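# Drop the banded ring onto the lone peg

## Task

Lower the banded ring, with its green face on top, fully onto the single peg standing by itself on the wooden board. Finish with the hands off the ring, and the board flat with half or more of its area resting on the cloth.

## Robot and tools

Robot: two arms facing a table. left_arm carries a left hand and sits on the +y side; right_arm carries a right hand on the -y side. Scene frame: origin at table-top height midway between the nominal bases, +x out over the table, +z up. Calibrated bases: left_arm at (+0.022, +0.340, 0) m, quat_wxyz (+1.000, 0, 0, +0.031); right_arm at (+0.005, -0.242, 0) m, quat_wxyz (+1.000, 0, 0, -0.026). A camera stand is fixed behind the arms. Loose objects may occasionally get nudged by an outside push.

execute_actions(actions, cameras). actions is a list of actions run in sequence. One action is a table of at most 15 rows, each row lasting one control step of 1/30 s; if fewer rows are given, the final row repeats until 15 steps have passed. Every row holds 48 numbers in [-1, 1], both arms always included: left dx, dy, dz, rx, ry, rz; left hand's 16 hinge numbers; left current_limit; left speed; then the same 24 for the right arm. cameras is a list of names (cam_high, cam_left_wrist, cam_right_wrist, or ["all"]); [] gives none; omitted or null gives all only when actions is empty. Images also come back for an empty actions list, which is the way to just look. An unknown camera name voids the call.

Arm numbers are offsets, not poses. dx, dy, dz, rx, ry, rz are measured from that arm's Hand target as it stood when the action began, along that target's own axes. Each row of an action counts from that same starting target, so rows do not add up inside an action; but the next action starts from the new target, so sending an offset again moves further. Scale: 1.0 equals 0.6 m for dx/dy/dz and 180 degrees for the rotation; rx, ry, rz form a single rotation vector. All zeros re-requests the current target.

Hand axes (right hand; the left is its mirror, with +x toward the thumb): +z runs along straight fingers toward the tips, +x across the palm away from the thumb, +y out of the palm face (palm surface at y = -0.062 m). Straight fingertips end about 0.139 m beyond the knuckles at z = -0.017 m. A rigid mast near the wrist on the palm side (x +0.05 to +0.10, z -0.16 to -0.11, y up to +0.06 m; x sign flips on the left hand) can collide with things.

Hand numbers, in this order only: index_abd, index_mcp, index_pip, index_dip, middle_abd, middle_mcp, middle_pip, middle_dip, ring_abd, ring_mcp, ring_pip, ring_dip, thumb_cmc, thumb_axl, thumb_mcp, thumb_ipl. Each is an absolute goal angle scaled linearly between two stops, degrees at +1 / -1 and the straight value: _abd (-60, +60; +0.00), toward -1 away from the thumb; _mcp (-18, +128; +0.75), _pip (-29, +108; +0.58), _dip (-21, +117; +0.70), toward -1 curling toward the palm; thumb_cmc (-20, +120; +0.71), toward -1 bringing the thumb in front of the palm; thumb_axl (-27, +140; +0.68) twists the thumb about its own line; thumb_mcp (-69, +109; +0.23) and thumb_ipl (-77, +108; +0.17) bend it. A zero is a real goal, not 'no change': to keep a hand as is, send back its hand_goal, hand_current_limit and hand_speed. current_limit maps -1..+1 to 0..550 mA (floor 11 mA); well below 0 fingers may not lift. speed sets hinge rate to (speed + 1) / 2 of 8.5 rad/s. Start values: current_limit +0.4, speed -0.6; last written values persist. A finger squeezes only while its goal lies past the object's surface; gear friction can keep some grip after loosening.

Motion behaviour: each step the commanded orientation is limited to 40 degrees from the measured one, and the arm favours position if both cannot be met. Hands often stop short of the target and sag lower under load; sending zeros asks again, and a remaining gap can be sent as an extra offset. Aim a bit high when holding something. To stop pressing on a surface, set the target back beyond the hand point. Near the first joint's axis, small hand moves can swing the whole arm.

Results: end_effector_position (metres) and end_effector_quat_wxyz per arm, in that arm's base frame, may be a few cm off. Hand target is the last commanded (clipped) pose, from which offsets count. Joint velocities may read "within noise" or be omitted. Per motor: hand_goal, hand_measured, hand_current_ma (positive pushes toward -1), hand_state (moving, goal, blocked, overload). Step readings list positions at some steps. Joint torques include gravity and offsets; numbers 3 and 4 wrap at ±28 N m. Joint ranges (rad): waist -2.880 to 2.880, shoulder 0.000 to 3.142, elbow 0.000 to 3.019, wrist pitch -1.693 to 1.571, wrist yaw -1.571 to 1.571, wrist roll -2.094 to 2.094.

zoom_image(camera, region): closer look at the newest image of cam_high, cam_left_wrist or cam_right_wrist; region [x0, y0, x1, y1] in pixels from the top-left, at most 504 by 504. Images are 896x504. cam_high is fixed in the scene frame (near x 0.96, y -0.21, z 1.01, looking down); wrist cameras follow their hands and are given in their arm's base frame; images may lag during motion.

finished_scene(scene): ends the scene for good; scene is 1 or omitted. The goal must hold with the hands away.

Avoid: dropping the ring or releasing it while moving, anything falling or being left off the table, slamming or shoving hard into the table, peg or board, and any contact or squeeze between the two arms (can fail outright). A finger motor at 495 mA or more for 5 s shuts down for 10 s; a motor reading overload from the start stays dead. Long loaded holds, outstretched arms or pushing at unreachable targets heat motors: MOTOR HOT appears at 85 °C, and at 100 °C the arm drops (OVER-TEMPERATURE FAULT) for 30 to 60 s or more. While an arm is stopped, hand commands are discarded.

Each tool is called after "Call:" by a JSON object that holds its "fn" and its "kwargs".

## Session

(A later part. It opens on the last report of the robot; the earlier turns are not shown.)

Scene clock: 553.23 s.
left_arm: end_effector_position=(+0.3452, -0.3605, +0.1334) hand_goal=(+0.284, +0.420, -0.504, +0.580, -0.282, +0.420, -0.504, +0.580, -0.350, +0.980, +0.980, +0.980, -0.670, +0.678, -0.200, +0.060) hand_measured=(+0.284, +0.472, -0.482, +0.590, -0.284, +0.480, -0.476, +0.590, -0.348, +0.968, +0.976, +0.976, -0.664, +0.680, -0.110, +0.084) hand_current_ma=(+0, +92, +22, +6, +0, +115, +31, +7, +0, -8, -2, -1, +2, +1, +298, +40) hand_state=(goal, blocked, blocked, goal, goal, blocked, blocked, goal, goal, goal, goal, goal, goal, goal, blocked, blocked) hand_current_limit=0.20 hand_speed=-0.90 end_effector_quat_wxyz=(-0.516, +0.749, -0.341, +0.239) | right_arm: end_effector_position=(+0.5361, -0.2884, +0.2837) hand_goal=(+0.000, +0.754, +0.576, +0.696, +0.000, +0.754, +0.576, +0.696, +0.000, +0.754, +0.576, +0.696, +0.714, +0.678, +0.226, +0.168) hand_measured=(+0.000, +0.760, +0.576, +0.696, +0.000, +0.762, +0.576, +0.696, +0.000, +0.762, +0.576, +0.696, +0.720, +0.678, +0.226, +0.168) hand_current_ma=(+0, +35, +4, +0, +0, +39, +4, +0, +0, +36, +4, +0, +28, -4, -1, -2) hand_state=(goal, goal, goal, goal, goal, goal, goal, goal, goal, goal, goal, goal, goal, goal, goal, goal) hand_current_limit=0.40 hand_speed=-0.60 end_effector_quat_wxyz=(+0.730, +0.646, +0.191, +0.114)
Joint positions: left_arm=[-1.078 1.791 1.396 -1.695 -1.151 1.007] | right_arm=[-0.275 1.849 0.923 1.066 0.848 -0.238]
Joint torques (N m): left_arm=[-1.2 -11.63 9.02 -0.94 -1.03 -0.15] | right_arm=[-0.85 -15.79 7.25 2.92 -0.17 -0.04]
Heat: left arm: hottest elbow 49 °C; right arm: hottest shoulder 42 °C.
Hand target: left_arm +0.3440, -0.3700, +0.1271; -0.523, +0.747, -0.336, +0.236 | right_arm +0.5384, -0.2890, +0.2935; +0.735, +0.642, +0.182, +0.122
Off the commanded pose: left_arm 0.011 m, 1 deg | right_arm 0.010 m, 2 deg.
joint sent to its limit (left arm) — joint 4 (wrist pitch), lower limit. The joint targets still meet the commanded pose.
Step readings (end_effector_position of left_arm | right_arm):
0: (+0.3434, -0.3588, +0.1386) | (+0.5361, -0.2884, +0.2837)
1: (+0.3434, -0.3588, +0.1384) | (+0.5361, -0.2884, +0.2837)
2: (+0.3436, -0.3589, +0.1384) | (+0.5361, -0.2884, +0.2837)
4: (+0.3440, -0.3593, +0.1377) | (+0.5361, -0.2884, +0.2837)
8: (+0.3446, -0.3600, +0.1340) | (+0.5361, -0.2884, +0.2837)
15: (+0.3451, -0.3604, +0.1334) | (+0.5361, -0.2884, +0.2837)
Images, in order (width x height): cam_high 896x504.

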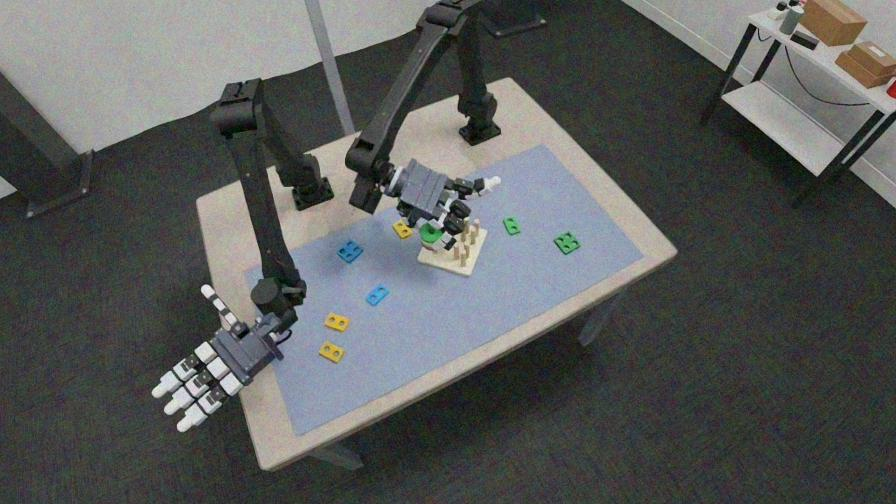

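Call:
{"fn": "execute_actions", "kwargs": {"actions": [[[-0.0123,0.0005,-0.0013,0,0,0, 0.283,0.42,-0.504,0.58,-0.283,0.42,-0.504,0.58,-0.35,0.98,0.98,0.98,-0.671,0.677,-0.20,0.06,0.2,-0.9, 0,0,0,0,0,0, 0,0.754,0.576,0.696,0,0.754,0.576,0.696,0,0.754,0.576,0.696,0.714,0.678,0.226,0.168,0.4,-0.6]]], "cameras": ["cam_high"]}}

Call:
{"fn": "zoom_image", "kwargs": {"camera": "cam_high", "region": [410, 205, 460, 255]}}

Scene clock: 563.90 s.
left_arm: end_effector_position=(+0.3456, -0.3611, +0.1336) hand_goal=(+0.284, +0.420, -0.504, +0.580, -0.282, +0.420, -0.504, +0.580, -0.350, +0.980, +0.980, +0.980, -0.670, +0.678, -0.200, +0.060) hand_measured=(+0.284, +0.472, -0.482, +0.590, -0.284, +0.480, -0.476, +0.590, -0.348, +0.968, +0.976, +0.976, -0.664, +0.680, -0.110, +0.084) hand_current_ma=(+0, +92, +22, +6, +0, +115, +31, +7, +0, -8, -2, -1, +2, +1, +298, +40) hand_state=(goal, blocked, blocked, goal, goal, blocked, blocked, goal, goal, goal, goal, goal, goal, goal, blocked, blocked) hand_current_limit=0.20 hand_speed=-0.90 end_effector_quat_wxyz=(-0.515, +0.750, -0.338, +0.241) | right_arm: end_effector_position=(+0.5361, -0.2884, +0.2837) hand_goal=(+0.000, +0.754, +0.576, +0.696, +0.000, +0.754, +0.576, +0.696, +0.000, +0.754, +0.576, +0.696, +0.714, +0.678, +0.226, +0.168) hand_measured=(+0.000, +0.760, +0.576, +0.696, +0.000, +0.762, +0.576, +0.696, +0.000, +0.762, +0.576, +0.696, +0.720, +0.678, +0.226, +0.168) hand_current_ma=(+0, +35, +4, +0, +0, +39, +4, +0, +0, +36, +4, +0, +28, -4, -1, -2) hand_state=(goal, goal, goal, goal, goal, goal, goal, goal, goal, goal, goal, goal, goal, goal, goal, goal) hand_current_limit=0.40 hand_speed=-0.60 end_effector_quat_wxyz=(+0.730, +0.646, +0.191, +0.114)
Joint positions: left_arm=[-1.079 1.791 1.396 -1.695 -1.151 0.998] | right_arm=[-0.275 1.849 0.923 1.066 0.848 -0.238]
Joint torques (N m): left_arm=[-1.2 -12.63 7.16 -0.91 -0.93 -0.13] | right_arm=[-0.85 -15.79 7.25 2.92 -0.17 -0.04]
Heat: left arm: hottest elbow 49 °C; right arm: hottest shoulder 42 °C.
Hand target: left_arm +0.3384, -0.3651, +0.1271; -0.523, +0.747, -0.336, +0.236 | right_arm +0.5384, -0.2890, +0.2935; +0.735, +0.642, +0.182, +0.122
Off the commanded pose: left_arm 0.010 m, 1 deg | right_arm 0.010 m, 2 deg.
joint sent to its limit (left arm) — joint 4 (wrist pitch), lower limit. The joint targets still meet the commanded pose.
Step readings (end_effector_position of left_arm | right_arm):
0: (+0.3452, -0.3605, +0.1334) | (+0.5361, -0.2884, +0.2837)
1: (+0.3452, -0.3605, +0.1334) | (+0.5361, -0.2884, +0.2837)
2: (+0.3452, -0.3605, +0.1334) | (+0.5361, -0.2884, +0.2837)
4: (+0.3453, -0.3606, +0.1335) | (+0.5361, -0.2884, +0.2837)
8: (+0.3455, -0.3608, +0.1335) | (+0.5361, -0.2884, +0.2837)
15: (+0.3457, -0.3609, +0.1336) | (+0.5361, -0.2884, +0.2837)
Images, in order (width x height): cam_high 896x504.

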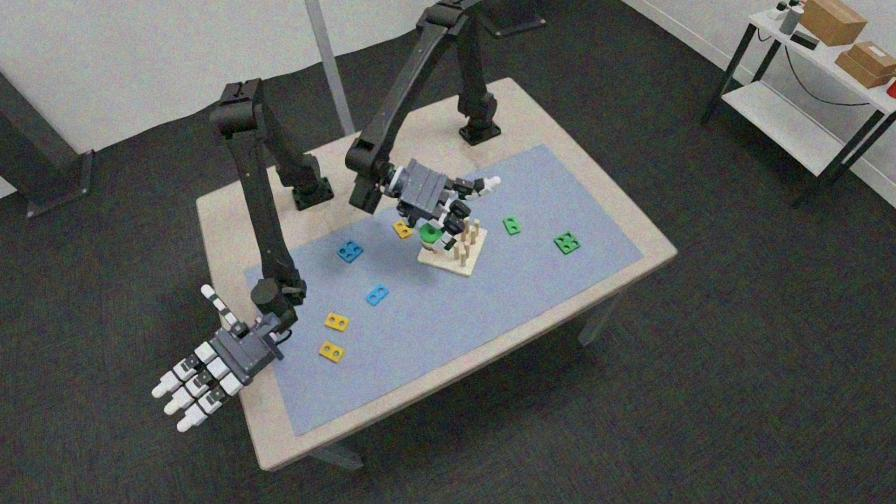

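Scaled by 10.080 from the camera's 896x504 image, which has a finer 1280x720 frame.

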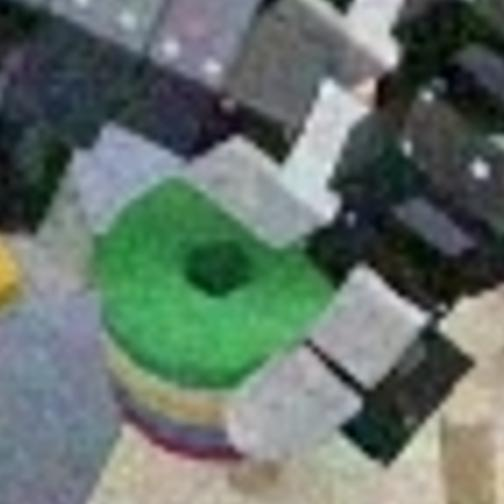

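Call:
{"fn": "execute_actions", "kwargs": {"actions": [[[-0.0147,0.002,0.0043,0,0,0, 0.283,0.42,-0.504,0.58,-0.283,0.42,-0.504,0.58,-0.35,0.98,0.98,0.98,-0.671,0.677,-0.20,0.06,0.2,-0.9, 0,0,0,0,0,0, 0,0.754,0.576,0.696,0,0.754,0.576,0.696,0,0.754,0.576,0.696,0.714,0.678,0.226,0.168,0.4,-0.6]]], "cameras": ["cam_high"]}}

Call:
{"fn": "zoom_image", "kwargs": {"camera": "cam_high", "region": [410, 205, 460, 255]}}

Scene clock: 575.80 s.
left_arm: end_effector_position=(+0.3438, -0.3586, +0.1330) hand_goal=(+0.284, +0.420, -0.504, +0.580, -0.282, +0.420, -0.504, +0.580, -0.350, +0.980, +0.980, +0.980, -0.670, +0.678, -0.200, +0.060) hand_measured=(+0.286, +0.472, -0.482, +0.590, -0.284, +0.480, -0.476, +0.590, -0.348, +0.968, +0.976, +0.976, -0.664, +0.680, -0.110, +0.084) hand_current_ma=(+0, +92, +22, +6, +0, +113, +31, +7, +0, -8, -2, -1, +2, +1, +298, +40) hand_state=(goal, blocked, blocked, goal, goal, blocked, blocked, goal, goal, goal, goal, goal, goal, goal, blocked, blocked) hand_current_limit=0.20 hand_speed=-0.90 end_effector_quat_wxyz=(-0.514, +0.752, -0.331, +0.246) | right_arm: end_effector_position=(+0.5361, -0.2884, +0.2837) hand_goal=(+0.000, +0.754, +0.576, +0.696, +0.000, +0.754, +0.576, +0.696, +0.000, +0.754, +0.576, +0.696, +0.714, +0.678, +0.226, +0.168) hand_measured=(+0.000, +0.760, +0.576, +0.696, +0.000, +0.762, +0.576, +0.696, +0.000, +0.762, +0.576, +0.696, +0.720, +0.678, +0.226, +0.168) hand_current_ma=(+0, +35, +4, +0, +0, +39, +4, +0, +0, +36, +4, +0, +28, -4, -1, -2) hand_state=(goal, goal, goal, goal, goal, goal, goal, goal, goal, goal, goal, goal, goal, goal, goal, goal) hand_current_limit=0.40 hand_speed=-0.60 end_effector_quat_wxyz=(+0.730, +0.646, +0.191, +0.114)
Joint positions: left_arm=[-1.081 1.783 1.381 -1.695 -1.153 0.972] | right_arm=[-0.275 1.849 0.923 1.066 0.848 -0.238]
Joint torques (N m): left_arm=[-0.97 -12.92 6.12 -0.9 -0.83 0] | right_arm=[-0.85 -15.79 7.27 2.92 -0.17 -0.04]
Heat: left arm: hottest elbow 48 °C; right arm: hottest shoulder 42 °C.
Hand target: left_arm +0.3341, -0.3571, +0.1250; -0.523, +0.747, -0.336, +0.236 | right_arm +0.5384, -0.2890, +0.2935; +0.735, +0.642, +0.182, +0.122
Off the commanded pose: left_arm 0.013 m, 2 deg | right_arm 0.010 m, 2 deg.
joint sent to its limit (left arm) — joint 4 (wrist pitch), lower limit. The joint targets still meet the commanded pose.
Step readings (end_effector_position of left_arm | right_arm):
0: (+0.3456, -0.3611, +0.1336) | (+0.5361, -0.2884, +0.2837)
1: (+0.3456, -0.3611, +0.1336) | (+0.5361, -0.2884, +0.2837)
2: (+0.3455, -0.3610, +0.1334) | (+0.5361, -0.2884, +0.2837)
4: (+0.3453, -0.3604, +0.1331) | (+0.5361, -0.2884, +0.2837)
8: (+0.3441, -0.3592, +0.1330) | (+0.5361, -0.2884, +0.2837)
15: (+0.3439, -0.3586, +0.1331) | (+0.5361, -0.2884, +0.2837)
Images, in order (width x height): cam_high 896x504.

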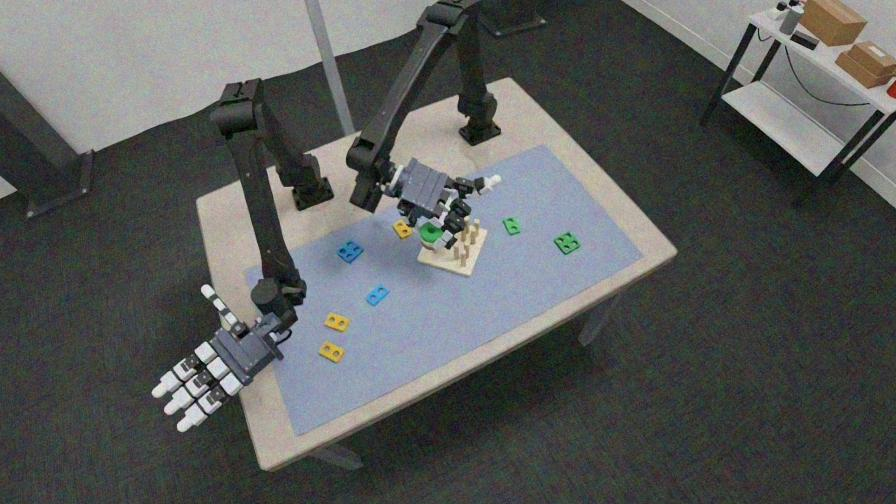

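Scaled by 10.080 from the camera's 896x504 image, which has a finer 1280x720 frame.

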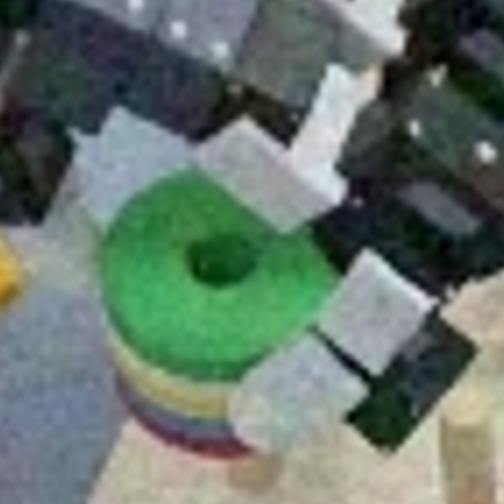

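Call:
{"fn": "execute_actions", "kwargs": {"actions": [[[-0.0063,0,-0.002,0.0048,0.029,0.0178, 0.283,0.42,-0.504,0.58,-0.283,0.42,-0.504,0.58,-0.35,0.98,0.98,0.98,-0.671,0.677,-0.20,0.06,0.2,-0.9, 0,0,0,0,0,0, 0,0.754,0.576,0.696,0,0.754,0.576,0.696,0,0.754,0.576,0.696,0.714,0.678,0.226,0.168,0.4,-0.6]]], "cameras": ["cam_high"]}}

Call:
{"fn": "zoom_image", "kwargs": {"camera": "cam_high", "region": [410, 205, 460, 255]}}

Scene clock: 603.43 s.
left_arm: end_effector_position=(+0.3375, -0.3539, +0.1296) hand_goal=(+0.284, +0.420, -0.504, +0.580, -0.282, +0.420, -0.504, +0.580, -0.350, +0.980, +0.980, +0.980, -0.670, +0.678, -0.200, +0.060) hand_measured=(+0.286, +0.472, -0.482, +0.590, -0.284, +0.476, -0.476, +0.592, -0.348, +0.968, +0.976, +0.976, -0.664, +0.680, -0.110, +0.084) hand_current_ma=(+0, +92, +23, +6, +0, +105, +32, +8, +0, -8, -2, -1, +3, +1, +298, +40) hand_state=(goal, blocked, blocked, goal, goal, blocked, blocked, goal, goal, goal, goal, goal, goal, goal, blocked, blocked) hand_current_limit=0.20 hand_speed=-0.90 end_effector_quat_wxyz=(-0.519, +0.728, -0.365, +0.261) | right_arm: end_effector_position=(+0.5361, -0.2884, +0.2837) hand_goal=(+0.000, +0.754, +0.576, +0.696, +0.000, +0.754, +0.576, +0.696, +0.000, +0.754, +0.576, +0.696, +0.714, +0.678, +0.226, +0.168) hand_measured=(+0.000, +0.760, +0.576, +0.696, +0.000, +0.762, +0.576, +0.696, +0.000, +0.762, +0.576, +0.696, +0.720, +0.678, +0.226, +0.168) hand_current_ma=(+0, +35, +4, +0, +0, +39, +4, +0, +0, +36, +4, +0, +28, -4, -1, -2) hand_state=(goal, goal, goal, goal, goal, goal, goal, goal, goal, goal, goal, goal, goal, goal, goal, goal) hand_current_limit=0.40 hand_speed=-0.60 end_effector_quat_wxyz=(+0.730, +0.646, +0.191, +0.114)
Joint positions: left_arm=[-1.095 1.743 1.314 -1.586 -1.202 1.098] | right_arm=[-0.275 1.849 0.923 1.066 0.848 -0.238]
Joint torques (N m): left_arm=[-0.97 -12.92 6.75 -0.16 -1.12 0.3] | right_arm=[-0.91 -15.85 7.27 2.92 -0.17 -0.04]
Heat: left arm: hottest elbow 46 °C; right arm: hottest shoulder 42 °C.
Hand target: left_arm +0.3308, -0.3551, +0.1254; -0.519, +0.722, -0.379, +0.257 | right_arm +0.5384, -0.2890, +0.2935; +0.735, +0.642, +0.182, +0.122
Off the commanded pose: left_arm 0.008 m, 2 deg | right_arm 0.010 m, 2 deg.
Step readings (end_effector_position of left_arm | right_arm):
0: (+0.3438, -0.3586, +0.1330) | (+0.5361, -0.2884, +0.2837)
1: (+0.3439, -0.3584, +0.1331) | (+0.5361, -0.2884, +0.2837)
2: (+0.3443, -0.3579, +0.1335) | (+0.5361, -0.2884, +0.2837)
4: (+0.3443, -0.3563, +0.1334) | (+0.5361, -0.2884, +0.2837)
8: (+0.3416, -0.3553, +0.1334) | (+0.5361, -0.2884, +0.2837)
15: (+0.3406, -0.3556, +0.1331) | (+0.5361, -0.2884, +0.2837)
Images, in order (width x height): cam_high 896x504.

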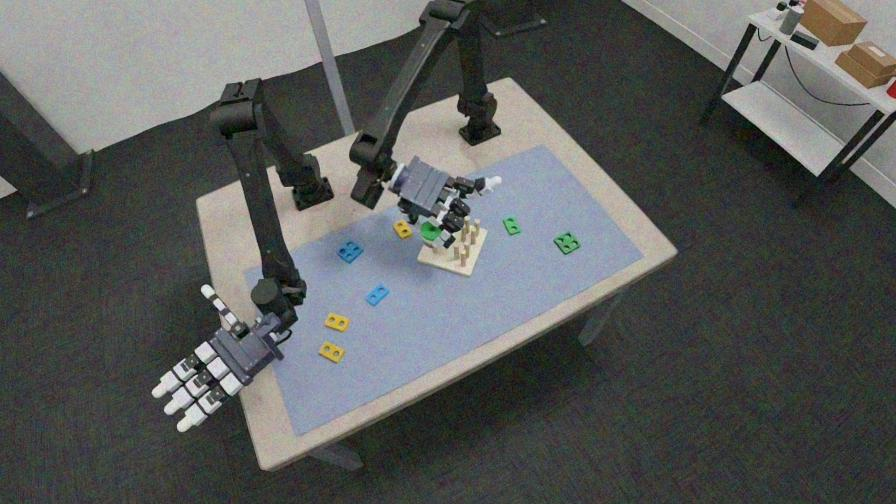

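Scaled by 10.080 from the camera's 896x504 image, which has a finer 1280x720 frame.

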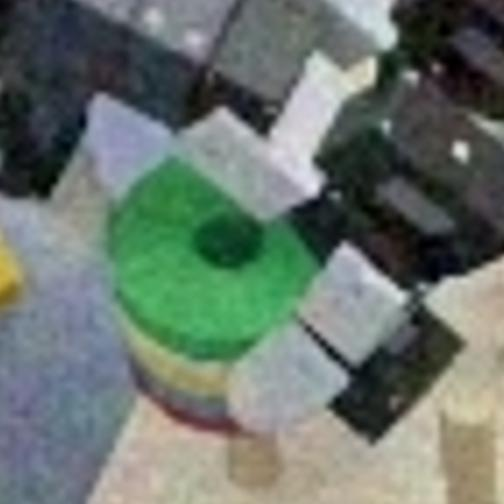

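Call:
{"fn": "execute_actions", "kwargs": {"actions": [[[0,0,0,0,0,0, 0.42,0.42,-0.504,0.58,-0.145,0.42,-0.504,0.58,-0.35,0.98,0.98,0.98,-0.636,0.677,-0.20,0.06,0.2,-0.9, 0,0,0,0,0,0, 0,0.754,0.576,0.696,0,0.754,0.576,0.696,0,0.754,0.576,0.696,0.714,0.678,0.226,0.168,0.4,-0.6]]], "cameras": ["cam_high","cam_left_wrist"]}}

Call:
{"fn": "zoom_image", "kwargs": {"camera": "cam_high", "region": [410, 205, 460, 255]}}

Scene clock: 618.27 s.
left_arm: end_effector_position=(+0.3362, -0.3523, +0.1280) hand_goal=(+0.420, +0.420, -0.504, +0.580, -0.144, +0.420, -0.504, +0.580, -0.350, +0.980, +0.980, +0.980, -0.636, +0.678, -0.200, +0.060) hand_measured=(+0.416, +0.472, -0.476, +0.592, -0.158, +0.470, -0.474, +0.592, -0.348, +0.968, +0.976, +0.976, -0.632, +0.680, -0.110, +0.086) hand_current_ma=(-1, +92, +30, +9, -8, +86, +36, +9, +0, -8, -2, -1, +2, +1, +298, +42) hand_state=(goal, blocked, blocked, goal, goal, blocked, blocked, goal, goal, goal, goal, goal, goal, goal, blocked, blocked) hand_current_limit=0.20 hand_speed=-0.90 end_effector_quat_wxyz=(-0.521, +0.725, -0.370, +0.257) | right_arm: end_effector_position=(+0.5361, -0.2884, +0.2837) hand_goal=(+0.000, +0.754, +0.576, +0.696, +0.000, +0.754, +0.576, +0.696, +0.000, +0.754, +0.576, +0.696, +0.714, +0.678, +0.226, +0.168) hand_measured=(+0.000, +0.760, +0.576, +0.696, +0.000, +0.762, +0.576, +0.696, +0.000, +0.762, +0.576, +0.696, +0.720, +0.678, +0.226, +0.168) hand_current_ma=(+0, +35, +4, +0, +0, +39, +4, +0, +0, +36, +4, +0, +28, -4, -1, -2) hand_state=(goal, goal, goal, goal, goal, goal, goal, goal, goal, goal, goal, goal, goal, goal, goal, goal) hand_current_limit=0.40 hand_speed=-0.60 end_effector_quat_wxyz=(+0.730, +0.646, +0.191, +0.114)
Joint positions: left_arm=[-1.095 1.743 1.31 -1.583 -1.202 1.112] | right_arm=[-0.275 1.849 0.923 1.066 0.848 -0.238]
Joint torques (N m): left_arm=[-0.85 -13.04 6.89 -0.05 -1.13 0.21] | right_arm=[-0.85 -15.79 7.25 2.92 -0.17 -0.04]
Heat: left arm: hottest elbow 46 °C; right arm: hottest shoulder 42 °C.
Hand target: left_arm +0.3308, -0.3550, +0.1254; -0.519, +0.722, -0.379, +0.257 | right_arm +0.5384, -0.2890, +0.2935; +0.735, +0.642, +0.182, +0.122
Off the commanded pose: left_arm 0.007 m, 1 deg | right_arm 0.010 m, 2 deg.
Step readings (end_effector_position of left_arm | right_arm):
0: (+0.3374, -0.3539, +0.1296) | (+0.5361, -0.2884, +0.2837)
1: (+0.3374, -0.3539, +0.1296) | (+0.5361, -0.2884, +0.2837)
2: (+0.3374, -0.3538, +0.1296) | (+0.5361, -0.2884, +0.2837)
4: (+0.3371, -0.3535, +0.1294) | (+0.5361, -0.2884, +0.2837)
8: (+0.3365, -0.3526, +0.1285) | (+0.5361, -0.2884, +0.2837)
15: (+0.3362, -0.3523, +0.1280) | (+0.5361, -0.2884, +0.2837)
camera_calibration:
cam_left_wrist: T_world_to_cam=[[-0.312111, 0.721279, 0.61834, 0.243774], [-0.200006, -0.686151, 0.699424, -0.318413], [0.928754, 0.094626, 0.358415, -0.203971], [0, 0, 0, 1]] pos_world=[0.201838, -0.375007, 0.145077]
Images, in order (width x height): cam_high 896x504, cam_left_wrist 896x504.

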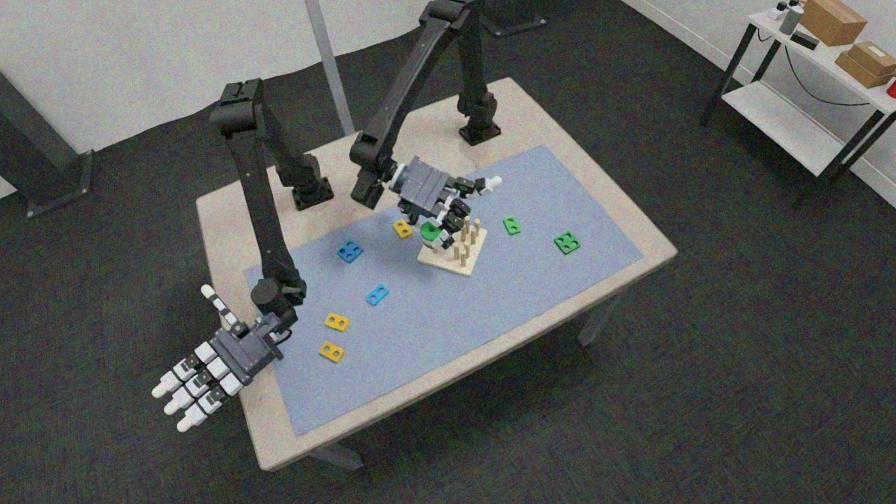

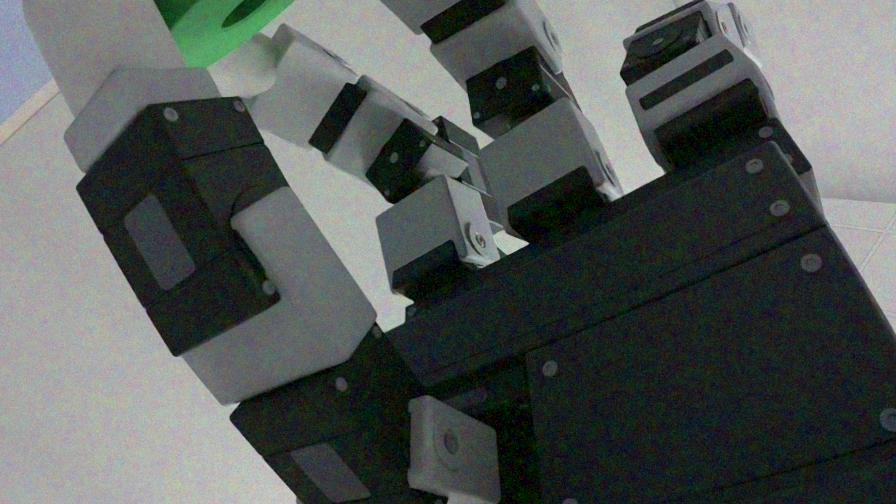

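Scaled by 10.080 from the camera's 896x504 image, which has a finer 1280x720 frame.

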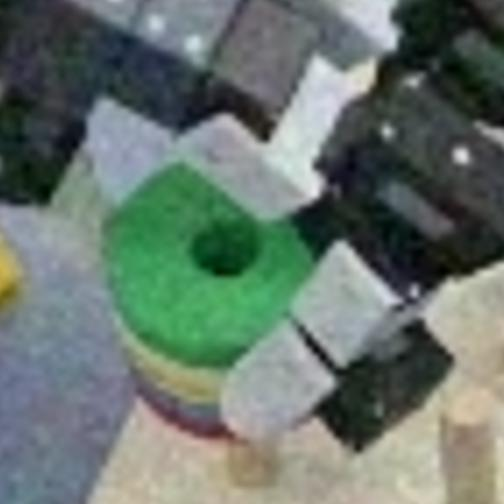

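Call:
{"fn": "execute_actions", "kwargs": {"actions": [[[0.002,0.0110,0.0015,0,0,0, 0.47,0.42,-0.504,0.58,-0.09,0.42,-0.504,0.58,-0.35,0.98,0.98,0.98,-0.622,0.677,-0.20,0.06,0.2,-0.9, 0,0,0,0,0,0, 0,0.754,0.576,0.696,0,0.754,0.576,0.696,0,0.754,0.576,0.696,0.714,0.678,0.226,0.168,0.4,-0.6]]], "cameras": ["cam_high","cam_left_wrist"]}}

Call:
{"fn": "zoom_image", "kwargs": {"camera": "cam_high", "region": [410, 205, 460, 255]}}

Scene clock: 628.30 s.
left_arm: end_effector_position=(+0.3363, -0.3527, +0.1262) hand_goal=(+0.470, +0.420, -0.504, +0.580, -0.090, +0.420, -0.504, +0.580, -0.350, +0.980, +0.980, +0.980, -0.622, +0.678, -0.200, +0.060) hand_measured=(+0.468, +0.472, -0.476, +0.592, -0.108, +0.470, -0.472, +0.592, -0.348, +0.968, +0.976, +0.976, -0.620, +0.680, -0.110, +0.086) hand_current_ma=(+0, +92, +30, +9, -12, +86, +37, +9, +0, -8, -2, -1, +0, +1, +298, +45) hand_state=(goal, blocked, blocked, goal, goal, blocked, blocked, goal, goal, goal, goal, goal, goal, goal, blocked, blocked) hand_current_limit=0.20 hand_speed=-0.90 end_effector_quat_wxyz=(-0.519, +0.726, -0.369, +0.258) | right_arm: end_effector_position=(+0.5361, -0.2884, +0.2837) hand_goal=(+0.000, +0.754, +0.576, +0.696, +0.000, +0.754, +0.576, +0.696, +0.000, +0.754, +0.576, +0.696, +0.714, +0.678, +0.226, +0.168) hand_measured=(+0.000, +0.760, +0.576, +0.696, +0.000, +0.762, +0.576, +0.696, +0.000, +0.762, +0.576, +0.696, +0.720, +0.678, +0.226, +0.168) hand_current_ma=(+0, +35, +4, +0, +0, +39, +4, +0, +0, +36, +4, +0, +28, -4, -1, -2) hand_state=(goal, goal, goal, goal, goal, goal, goal, goal, goal, goal, goal, goal, goal, goal, goal, goal) hand_current_limit=0.40 hand_speed=-0.60 end_effector_quat_wxyz=(+0.730, +0.646, +0.191, +0.114)
Joint positions: left_arm=[-1.095 1.743 1.306 -1.573 -1.201 1.113] | right_arm=[-0.275 1.849 0.923 1.066 0.848 -0.238]
Joint torques (N m): left_arm=[-1.26 -12.1 6.95 0.02 -1.15 0.17] | right_arm=[-0.85 -15.85 7.25 2.92 -0.18 -0.04]
Heat: left arm: hottest elbow 46 °C; right arm: hottest shoulder 42 °C.
Hand target: left_arm +0.3304, -0.3567, +0.1189; -0.519, +0.722, -0.378, +0.257 | right_arm +0.5384, -0.2890, +0.2935; +0.735, +0.642, +0.182, +0.122
Off the commanded pose: left_arm 0.010 m, 1 deg | right_arm 0.010 m, 2 deg.
Step readings (end_effector_position of left_arm | right_arm):
0: (+0.3362, -0.3522, +0.1280) | (+0.5361, -0.2884, +0.2837)
1: (+0.3362, -0.3522, +0.1280) | (+0.5361, -0.2884, +0.2837)
2: (+0.3362, -0.3524, +0.1279) | (+0.5361, -0.2884, +0.2837)
4: (+0.3364, -0.3529, +0.1276) | (+0.5361, -0.2884, +0.2837)
8: (+0.3362, -0.3526, +0.1265) | (+0.5361, -0.2884, +0.2837)
15: (+0.3362, -0.3526, +0.1262) | (+0.5361, -0.2884, +0.2837)
camera_calibration:
cam_left_wrist: T_world_to_cam=[[-0.313322, 0.724407, 0.614055, 0.247211], [-0.200859, -0.682538, 0.702708, -0.316371], [0.928162, 0.0968351, 0.359358, -0.202473], [0, 0, 0, 1]] pos_world=[0.201839, -0.37541, 0.143275]
Images, in order (width x height): cam_high 896x504, cam_left_wrist 896x504.

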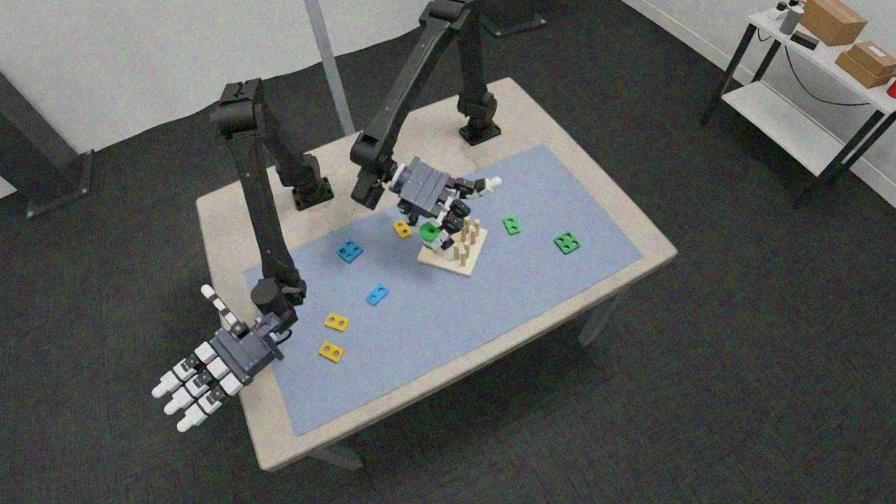

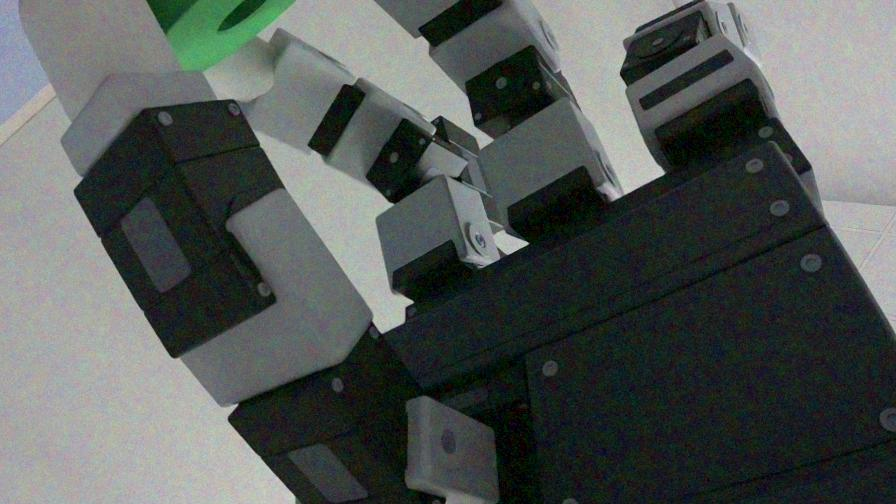

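Scaled by 10.080 from the camera's 896x504 image, which has a finer 1280x720 frame.

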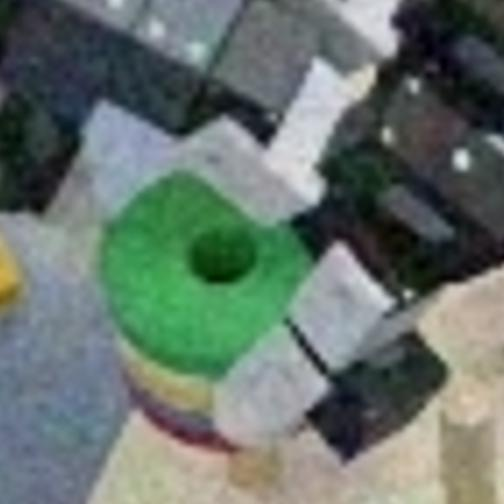

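Call:
{"fn": "execute_actions", "kwargs": {"actions": [[[0,0.0125,0.0046,0,0,0, 0.47,0.42,-0.504,0.58,-0.09,0.42,-0.504,0.58,-0.35,0.98,0.98,0.98,-0.622,0.677,-0.20,0.06,0.2,-0.9, 0,0,0,0,0,0, 0,0.754,0.576,0.696,0,0.754,0.576,0.696,0,0.754,0.576,0.696,0.714,0.678,0.226,0.168,0.4,-0.6]]], "cameras": ["cam_high","cam_left_wrist"]}}

Call:
{"fn": "zoom_image", "kwargs": {"camera": "cam_high", "region": [410, 205, 460, 255]}}

Call:
{"fn": "zoom_image", "kwargs": {"camera": "cam_left_wrist", "region": [120, 0, 320, 112]}}

Scene clock: 635.50 s.
left_arm: end_effector_position=(+0.3362, -0.3526, +0.1219) hand_goal=(+0.470, +0.420, -0.504, +0.580, -0.090, +0.420, -0.504, +0.580, -0.350, +0.980, +0.980, +0.980, -0.622, +0.678, -0.200, +0.060) hand_measured=(+0.468, +0.472, -0.476, +0.592, -0.108, +0.470, -0.472, +0.592, -0.348, +0.968, +0.976, +0.976, -0.620, +0.680, -0.110, +0.086) hand_current_ma=(+0, +92, +30, +9, -12, +86, +37, +9, +0, -8, -2, -1, +0, +1, +298, +45) hand_state=(goal, blocked, blocked, goal, goal, blocked, blocked, goal, goal, goal, goal, goal, goal, goal, blocked, blocked) hand_current_limit=0.20 hand_speed=-0.90 end_effector_quat_wxyz=(-0.517, +0.728, -0.367, +0.261) | right_arm: end_effector_position=(+0.5361, -0.2884, +0.2837) hand_goal=(+0.000, +0.754, +0.576, +0.696, +0.000, +0.754, +0.576, +0.696, +0.000, +0.754, +0.576, +0.696, +0.714, +0.678, +0.226, +0.168) hand_measured=(+0.000, +0.760, +0.576, +0.696, +0.000, +0.762, +0.576, +0.696, +0.000, +0.762, +0.576, +0.696, +0.720, +0.678, +0.226, +0.168) hand_current_ma=(+0, +35, +4, +0, +0, +39, +4, +0, +0, +36, +4, +0, +28, -4, -1, -2) hand_state=(goal, goal, goal, goal, goal, goal, goal, goal, goal, goal, goal, goal, goal, goal, goal, goal) hand_current_limit=0.40 hand_speed=-0.60 end_effector_quat_wxyz=(+0.730, +0.646, +0.191, +0.114)
Joint positions: left_arm=[-1.095 1.743 1.294 -1.553 -1.2 1.113] | right_arm=[-0.275 1.849 0.923 1.066 0.848 -0.238]
Joint torques (N m): left_arm=[-0.97 -11.52 6.8 0.01 -1.14 0.15] | right_arm=[-0.85 -15.79 7.25 2.93 -0.17 -0.04]
Heat: left arm: hottest elbow 46 °C; right arm: hottest shoulder 42 °C.
Hand target: left_arm +0.3304, -0.3565, +0.1109; -0.519, +0.722, -0.378, +0.257 | right_arm +0.5384, -0.2890, +0.2935; +0.735, +0.642, +0.182, +0.122
Off the commanded pose: left_arm 0.013 m, 2 deg | right_arm 0.010 m, 2 deg.
Step readings (end_effector_position of left_arm | right_arm):
0: (+0.3363, -0.3527, +0.1262) | (+0.5361, -0.2884, +0.2837)
1: (+0.3363, -0.3527, +0.1262) | (+0.5361, -0.2884, +0.2837)
2: (+0.3363, -0.3528, +0.1259) | (+0.5361, -0.2884, +0.2837)
4: (+0.3363, -0.3528, +0.1248) | (+0.5361, -0.2884, +0.2837)
8: (+0.3359, -0.3521, +0.1223) | (+0.5361, -0.2884, +0.2837)
15: (+0.3361, -0.3525, +0.1219) | (+0.5361, -0.2884, +0.2837)
camera_calibration:
cam_left_wrist: T_world_to_cam=[[-0.315653, 0.729223, 0.607122, 0.253104], [-0.203325, -0.676952, 0.707386, -0.311079], [0.926834, 0.0998449, 0.361951, -0.19971], [0, 0, 0, 1]] pos_world=[0.201741, -0.375215, 0.138674]
Images, in order (width x height): cam_high 896x504, cam_left_wrist 896x504.

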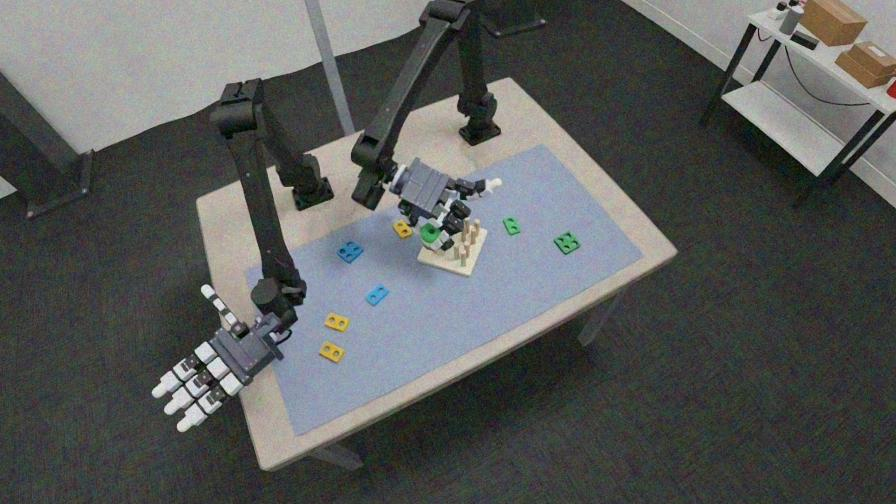

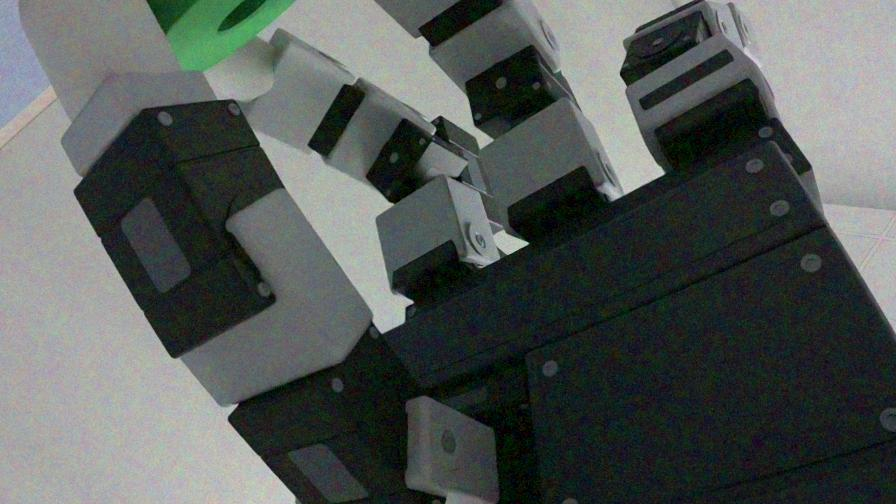

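Scaled by 10.080 from the camera's 896x504 image, which has a finer 1280x720 frame.

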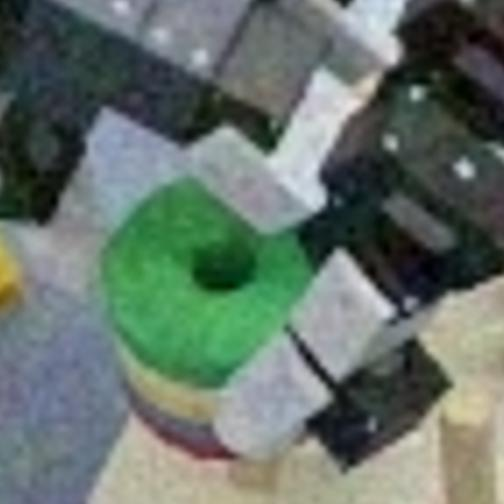

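Scaled by 2.520 from the camera's 896x504 image, which has a finer 1280x720 frame.

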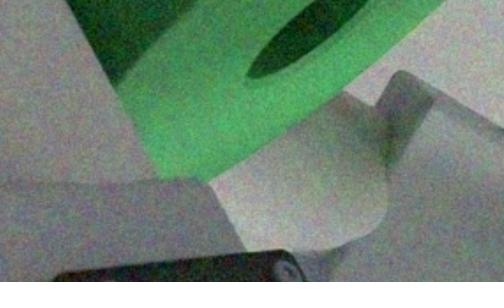

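Call:
{"fn": "execute_actions", "kwargs": {"actions": [[[0.0008,0.0227,0.0108,0,0,0, 0.47,0.42,-0.504,0.58,-0.09,0.42,-0.504,0.58,-0.35,0.98,0.98,0.98,-0.622,0.677,-0.20,0.06,0.2,-0.9, 0,0,0,0,0,0, 0,0.754,0.576,0.696,0,0.754,0.576,0.696,0,0.754,0.576,0.696,0.714,0.678,0.226,0.168,0.4,-0.6]]], "cameras": ["cam_high","cam_left_wrist"]}}

Call:
{"fn": "zoom_image", "kwargs": {"camera": "cam_high", "region": [410, 205, 460, 255]}}

Call:
{"fn": "zoom_image", "kwargs": {"camera": "cam_left_wrist", "region": [120, 0, 320, 112]}}

Scene clock: 644.33 s.
left_arm: end_effector_position=(+0.3360, -0.3525, +0.1076) hand_goal=(+0.470, +0.420, -0.504, +0.580, -0.090, +0.420, -0.504, +0.580, -0.350, +0.980, +0.980, +0.980, -0.622, +0.678, -0.200, +0.060) hand_measured=(+0.468, +0.472, -0.476, +0.592, -0.108, +0.470, -0.472, +0.592, -0.348, +0.968, +0.976, +0.976, -0.620, +0.680, -0.110, +0.086) hand_current_ma=(+0, +92, +30, +9, -12, +86, +37, +9, +0, -8, -2, -1, +0, +1, +298, +45) hand_state=(goal, blocked, blocked, goal, goal, blocked, blocked, goal, goal, goal, goal, goal, goal, goal, blocked, blocked) hand_current_limit=0.20 hand_speed=-0.90 end_effector_quat_wxyz=(-0.516, +0.728, -0.368, +0.262) | right_arm: end_effector_position=(+0.5361, -0.2884, +0.2837) hand_goal=(+0.000, +0.754, +0.576, +0.696, +0.000, +0.754, +0.576, +0.696, +0.000, +0.754, +0.576, +0.696, +0.714, +0.678, +0.226, +0.168) hand_measured=(+0.000, +0.760, +0.576, +0.696, +0.000, +0.762, +0.576, +0.696, +0.000, +0.762, +0.576, +0.696, +0.720, +0.678, +0.226, +0.168) hand_current_ma=(+0, +35, +4, +0, +0, +39, +4, +0, +0, +36, +4, +0, +28, -4, -1, -2) hand_state=(goal, goal, goal, goal, goal, goal, goal, goal, goal, goal, goal, goal, goal, goal, goal, goal) hand_current_limit=0.40 hand_speed=-0.60 end_effector_quat_wxyz=(+0.730, +0.646, +0.191, +0.114)
Joint positions: left_arm=[-1.095 1.756 1.272 -1.51 -1.2 1.119] | right_arm=[-0.275 1.849 0.923 1.066 0.848 -0.238]
Joint torques (N m): left_arm=[-1.2 -11.75 6.87 0.2 -1.22 0.21] | right_arm=[-0.85 -15.79 7.27 2.92 -0.17 -0.04]
Heat: left arm: hottest elbow 46 °C; right arm: hottest shoulder 42 °C.
Hand target: left_arm +0.3317, -0.3556, +0.0958; -0.519, +0.722, -0.379, +0.257 | right_arm +0.5384, -0.2890, +0.2935; +0.735, +0.642, +0.182, +0.122
Off the commanded pose: left_arm 0.013 m, 2 deg | right_arm 0.010 m, 2 deg.
Step readings (end_effector_position of left_arm | right_arm):
0: (+0.3362, -0.3526, +0.1219) | (+0.5361, -0.2884, +0.2837)
1: (+0.3361, -0.3525, +0.1218) | (+0.5361, -0.2884, +0.2837)
2: (+0.3362, -0.3527, +0.1212) | (+0.5361, -0.2884, +0.2837)
4: (+0.3360, -0.3524, +0.1186) | (+0.5361, -0.2884, +0.2837)
8: (+0.3360, -0.3523, +0.1118) | (+0.5361, -0.2884, +0.2837)
15: (+0.3360, -0.3525, +0.1077) | (+0.5361, -0.2884, +0.2837)
camera_calibration:
cam_left_wrist: T_world_to_cam=[[-0.314165, 0.730954, 0.60581, 0.261916], [-0.204643, -0.675259, 0.708623, -0.300009], [0.92705, 0.0986503, 0.361727, -0.19476], [0, 0, 0, 1]] pos_world=[0.201443, -0.374819, 0.124372]
Images, in order (width x height): cam_high 896x504, cam_left_wrist 896x504.

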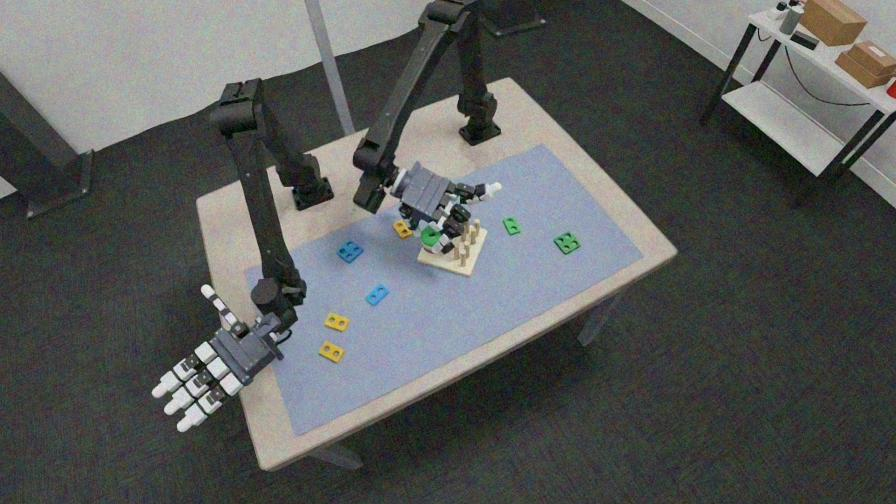

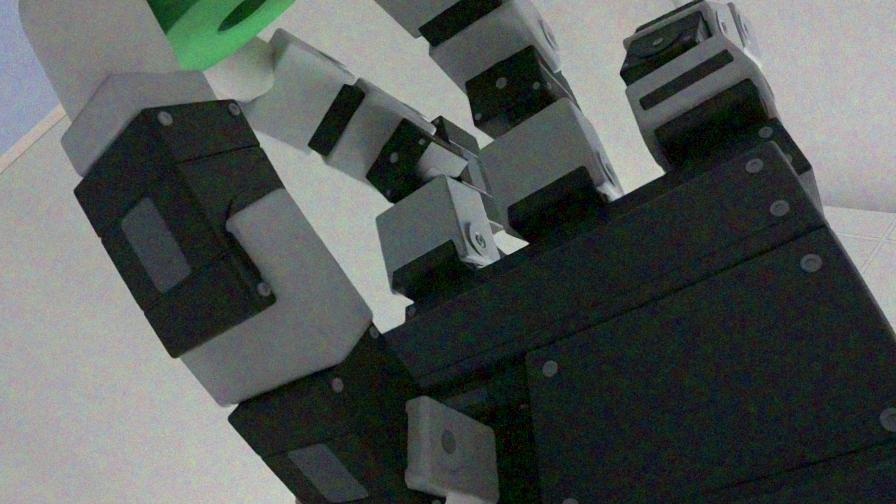

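Scaled by 10.080 from the camera's 896x504 image, which has a finer 1280x720 frame.

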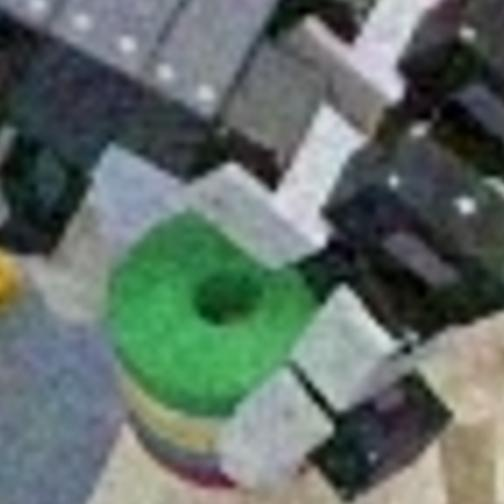

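Scaled by 2.520 from the camera's 896x504 image, which has a finer 1280x720 frame.

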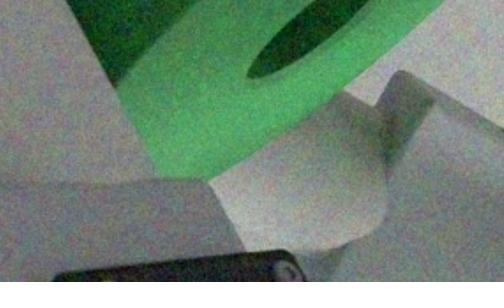

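Call:
{"fn": "execute_actions", "kwargs": {"actions": [[[0,0.0345,0.0125,0,0,0, 0.47,0.42,-0.504,0.58,-0.09,0.42,-0.504,0.58,-0.35,0.98,0.98,0.98,-0.622,0.677,-0.20,0.06,0.2,-0.9, 0,0,0,0,0,0, 0,0.754,0.576,0.696,0,0.754,0.576,0.696,0,0.754,0.576,0.696,0.714,0.678,0.226,0.168,0.4,-0.6]]], "cameras": ["cam_high","cam_left_wrist"]}}

Call:
{"fn": "zoom_image", "kwargs": {"camera": "cam_high", "region": [410, 205, 460, 255]}}

Call:
{"fn": "zoom_image", "kwargs": {"camera": "cam_left_wrist", "region": [120, 0, 320, 112]}}

Scene clock: 652.37 s.
left_arm: end_effector_position=(+0.3359, -0.3524, +0.0839) hand_goal=(+0.470, +0.420, -0.504, +0.580, -0.090, +0.420, -0.504, +0.580, -0.350, +0.980, +0.980, +0.980, -0.622, +0.678, -0.200, +0.060) hand_measured=(+0.468, +0.472, -0.476, +0.592, -0.108, +0.470, -0.472, +0.592, -0.348, +0.968, +0.976, +0.976, -0.620, +0.680, -0.110, +0.086) hand_current_ma=(+0, +92, +30, +9, -12, +86, +37, +9, +0, -8, -2, -1, +0, +1, +298, +45) hand_state=(goal, blocked, blocked, goal, goal, blocked, blocked, goal, goal, goal, goal, goal, goal, goal, blocked, blocked) hand_current_limit=0.20 hand_speed=-0.90 end_effector_quat_wxyz=(-0.517, +0.727, -0.368, +0.261) | right_arm: end_effector_position=(+0.5361, -0.2884, +0.2837) hand_goal=(+0.000, +0.754, +0.576, +0.696, +0.000, +0.754, +0.576, +0.696, +0.000, +0.754, +0.576, +0.696, +0.714, +0.678, +0.226, +0.168) hand_measured=(+0.000, +0.760, +0.576, +0.696, +0.000, +0.762, +0.576, +0.696, +0.000, +0.762, +0.576, +0.696, +0.720, +0.678, +0.226, +0.168) hand_current_ma=(+0, +35, +4, +0, +0, +39, +4, +0, +0, +36, +4, +0, +28, -4, -1, -2) hand_state=(goal, goal, goal, goal, goal, goal, goal, goal, goal, goal, goal, goal, goal, goal, goal, goal) hand_current_limit=0.40 hand_speed=-0.60 end_effector_quat_wxyz=(+0.730, +0.646, +0.191, +0.114)
Joint positions: left_arm=[-1.095 1.787 1.245 -1.454 -1.2 1.12] | right_arm=[-0.275 1.849 0.923 1.066 0.848 -0.238]
Joint torques (N m): left_arm=[-0.79 -11.46 6.83 0.02 -1.22 0.2] | right_arm=[-0.91 -15.79 7.25 2.92 -0.17 -0.04]
Heat: left arm: hottest elbow 45 °C; right arm: hottest shoulder 42 °C.
Hand target: left_arm +0.3317, -0.3551, +0.0739; -0.519, +0.722, -0.379, +0.257 | right_arm +0.5384, -0.2890, +0.2935; +0.735, +0.642, +0.182, +0.122
Off the commanded pose: left_arm 0.011 m, 1 deg | right_arm 0.010 m, 2 deg.
Step readings (end_effector_position of left_arm | right_arm):
0: (+0.3360, -0.3525, +0.1076) | (+0.5361, -0.2884, +0.2837)
1: (+0.3360, -0.3526, +0.1076) | (+0.5361, -0.2884, +0.2837)
2: (+0.3360, -0.3526, +0.1067) | (+0.5361, -0.2884, +0.2837)
4: (+0.3360, -0.3527, +0.1034) | (+0.5361, -0.2884, +0.2837)
8: (+0.3357, -0.3521, +0.0918) | (+0.5361, -0.2884, +0.2837)
15: (+0.3358, -0.3522, +0.0840) | (+0.5361, -0.2884, +0.2837)
camera_calibration:
cam_left_wrist: T_world_to_cam=[[-0.312946, 0.729759, 0.607879, 0.275073], [-0.204025, -0.676738, 0.707389, -0.283795], [0.927598, 0.0973517, 0.360671, -0.186677], [0, 0, 0, 1]] pos_world=[0.201343, -0.374618, 0.100872]
Images, in order (width x height): cam_high 896x504, cam_left_wrist 896x504.

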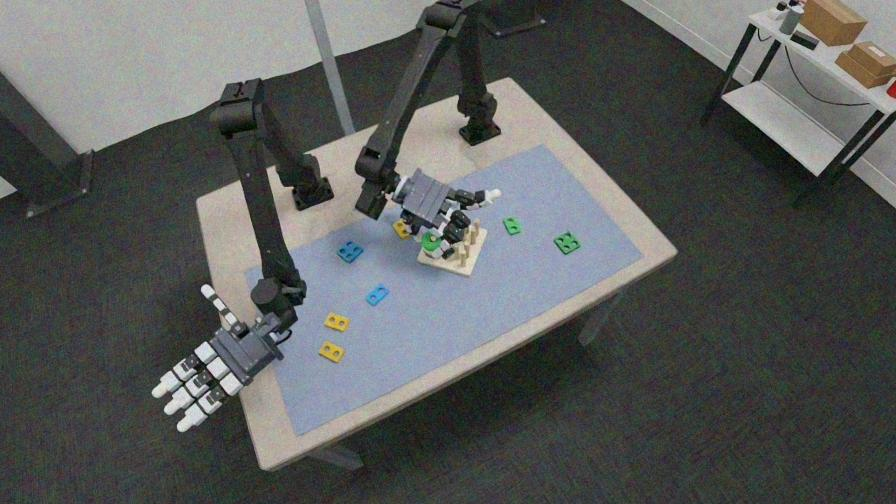

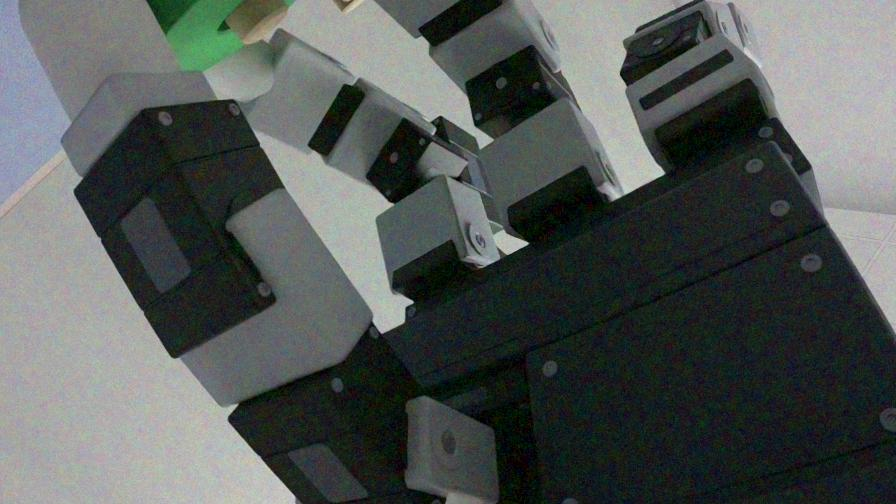

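Scaled by 10.080 from the camera's 896x504 image, which has a finer 1280x720 frame.

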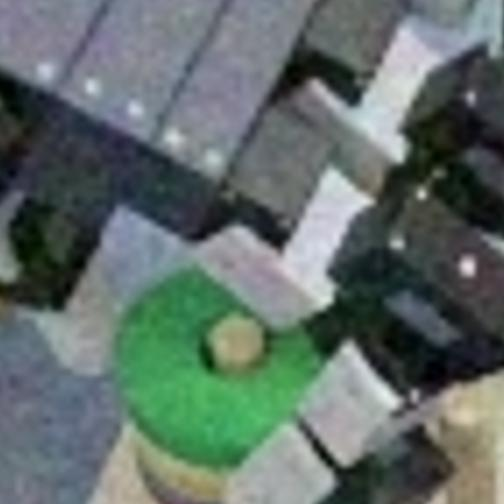

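Scaled by 2.520 from the camera's 896x504 image, which has a finer 1280x720 frame.

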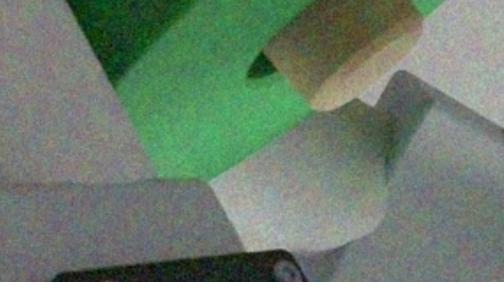

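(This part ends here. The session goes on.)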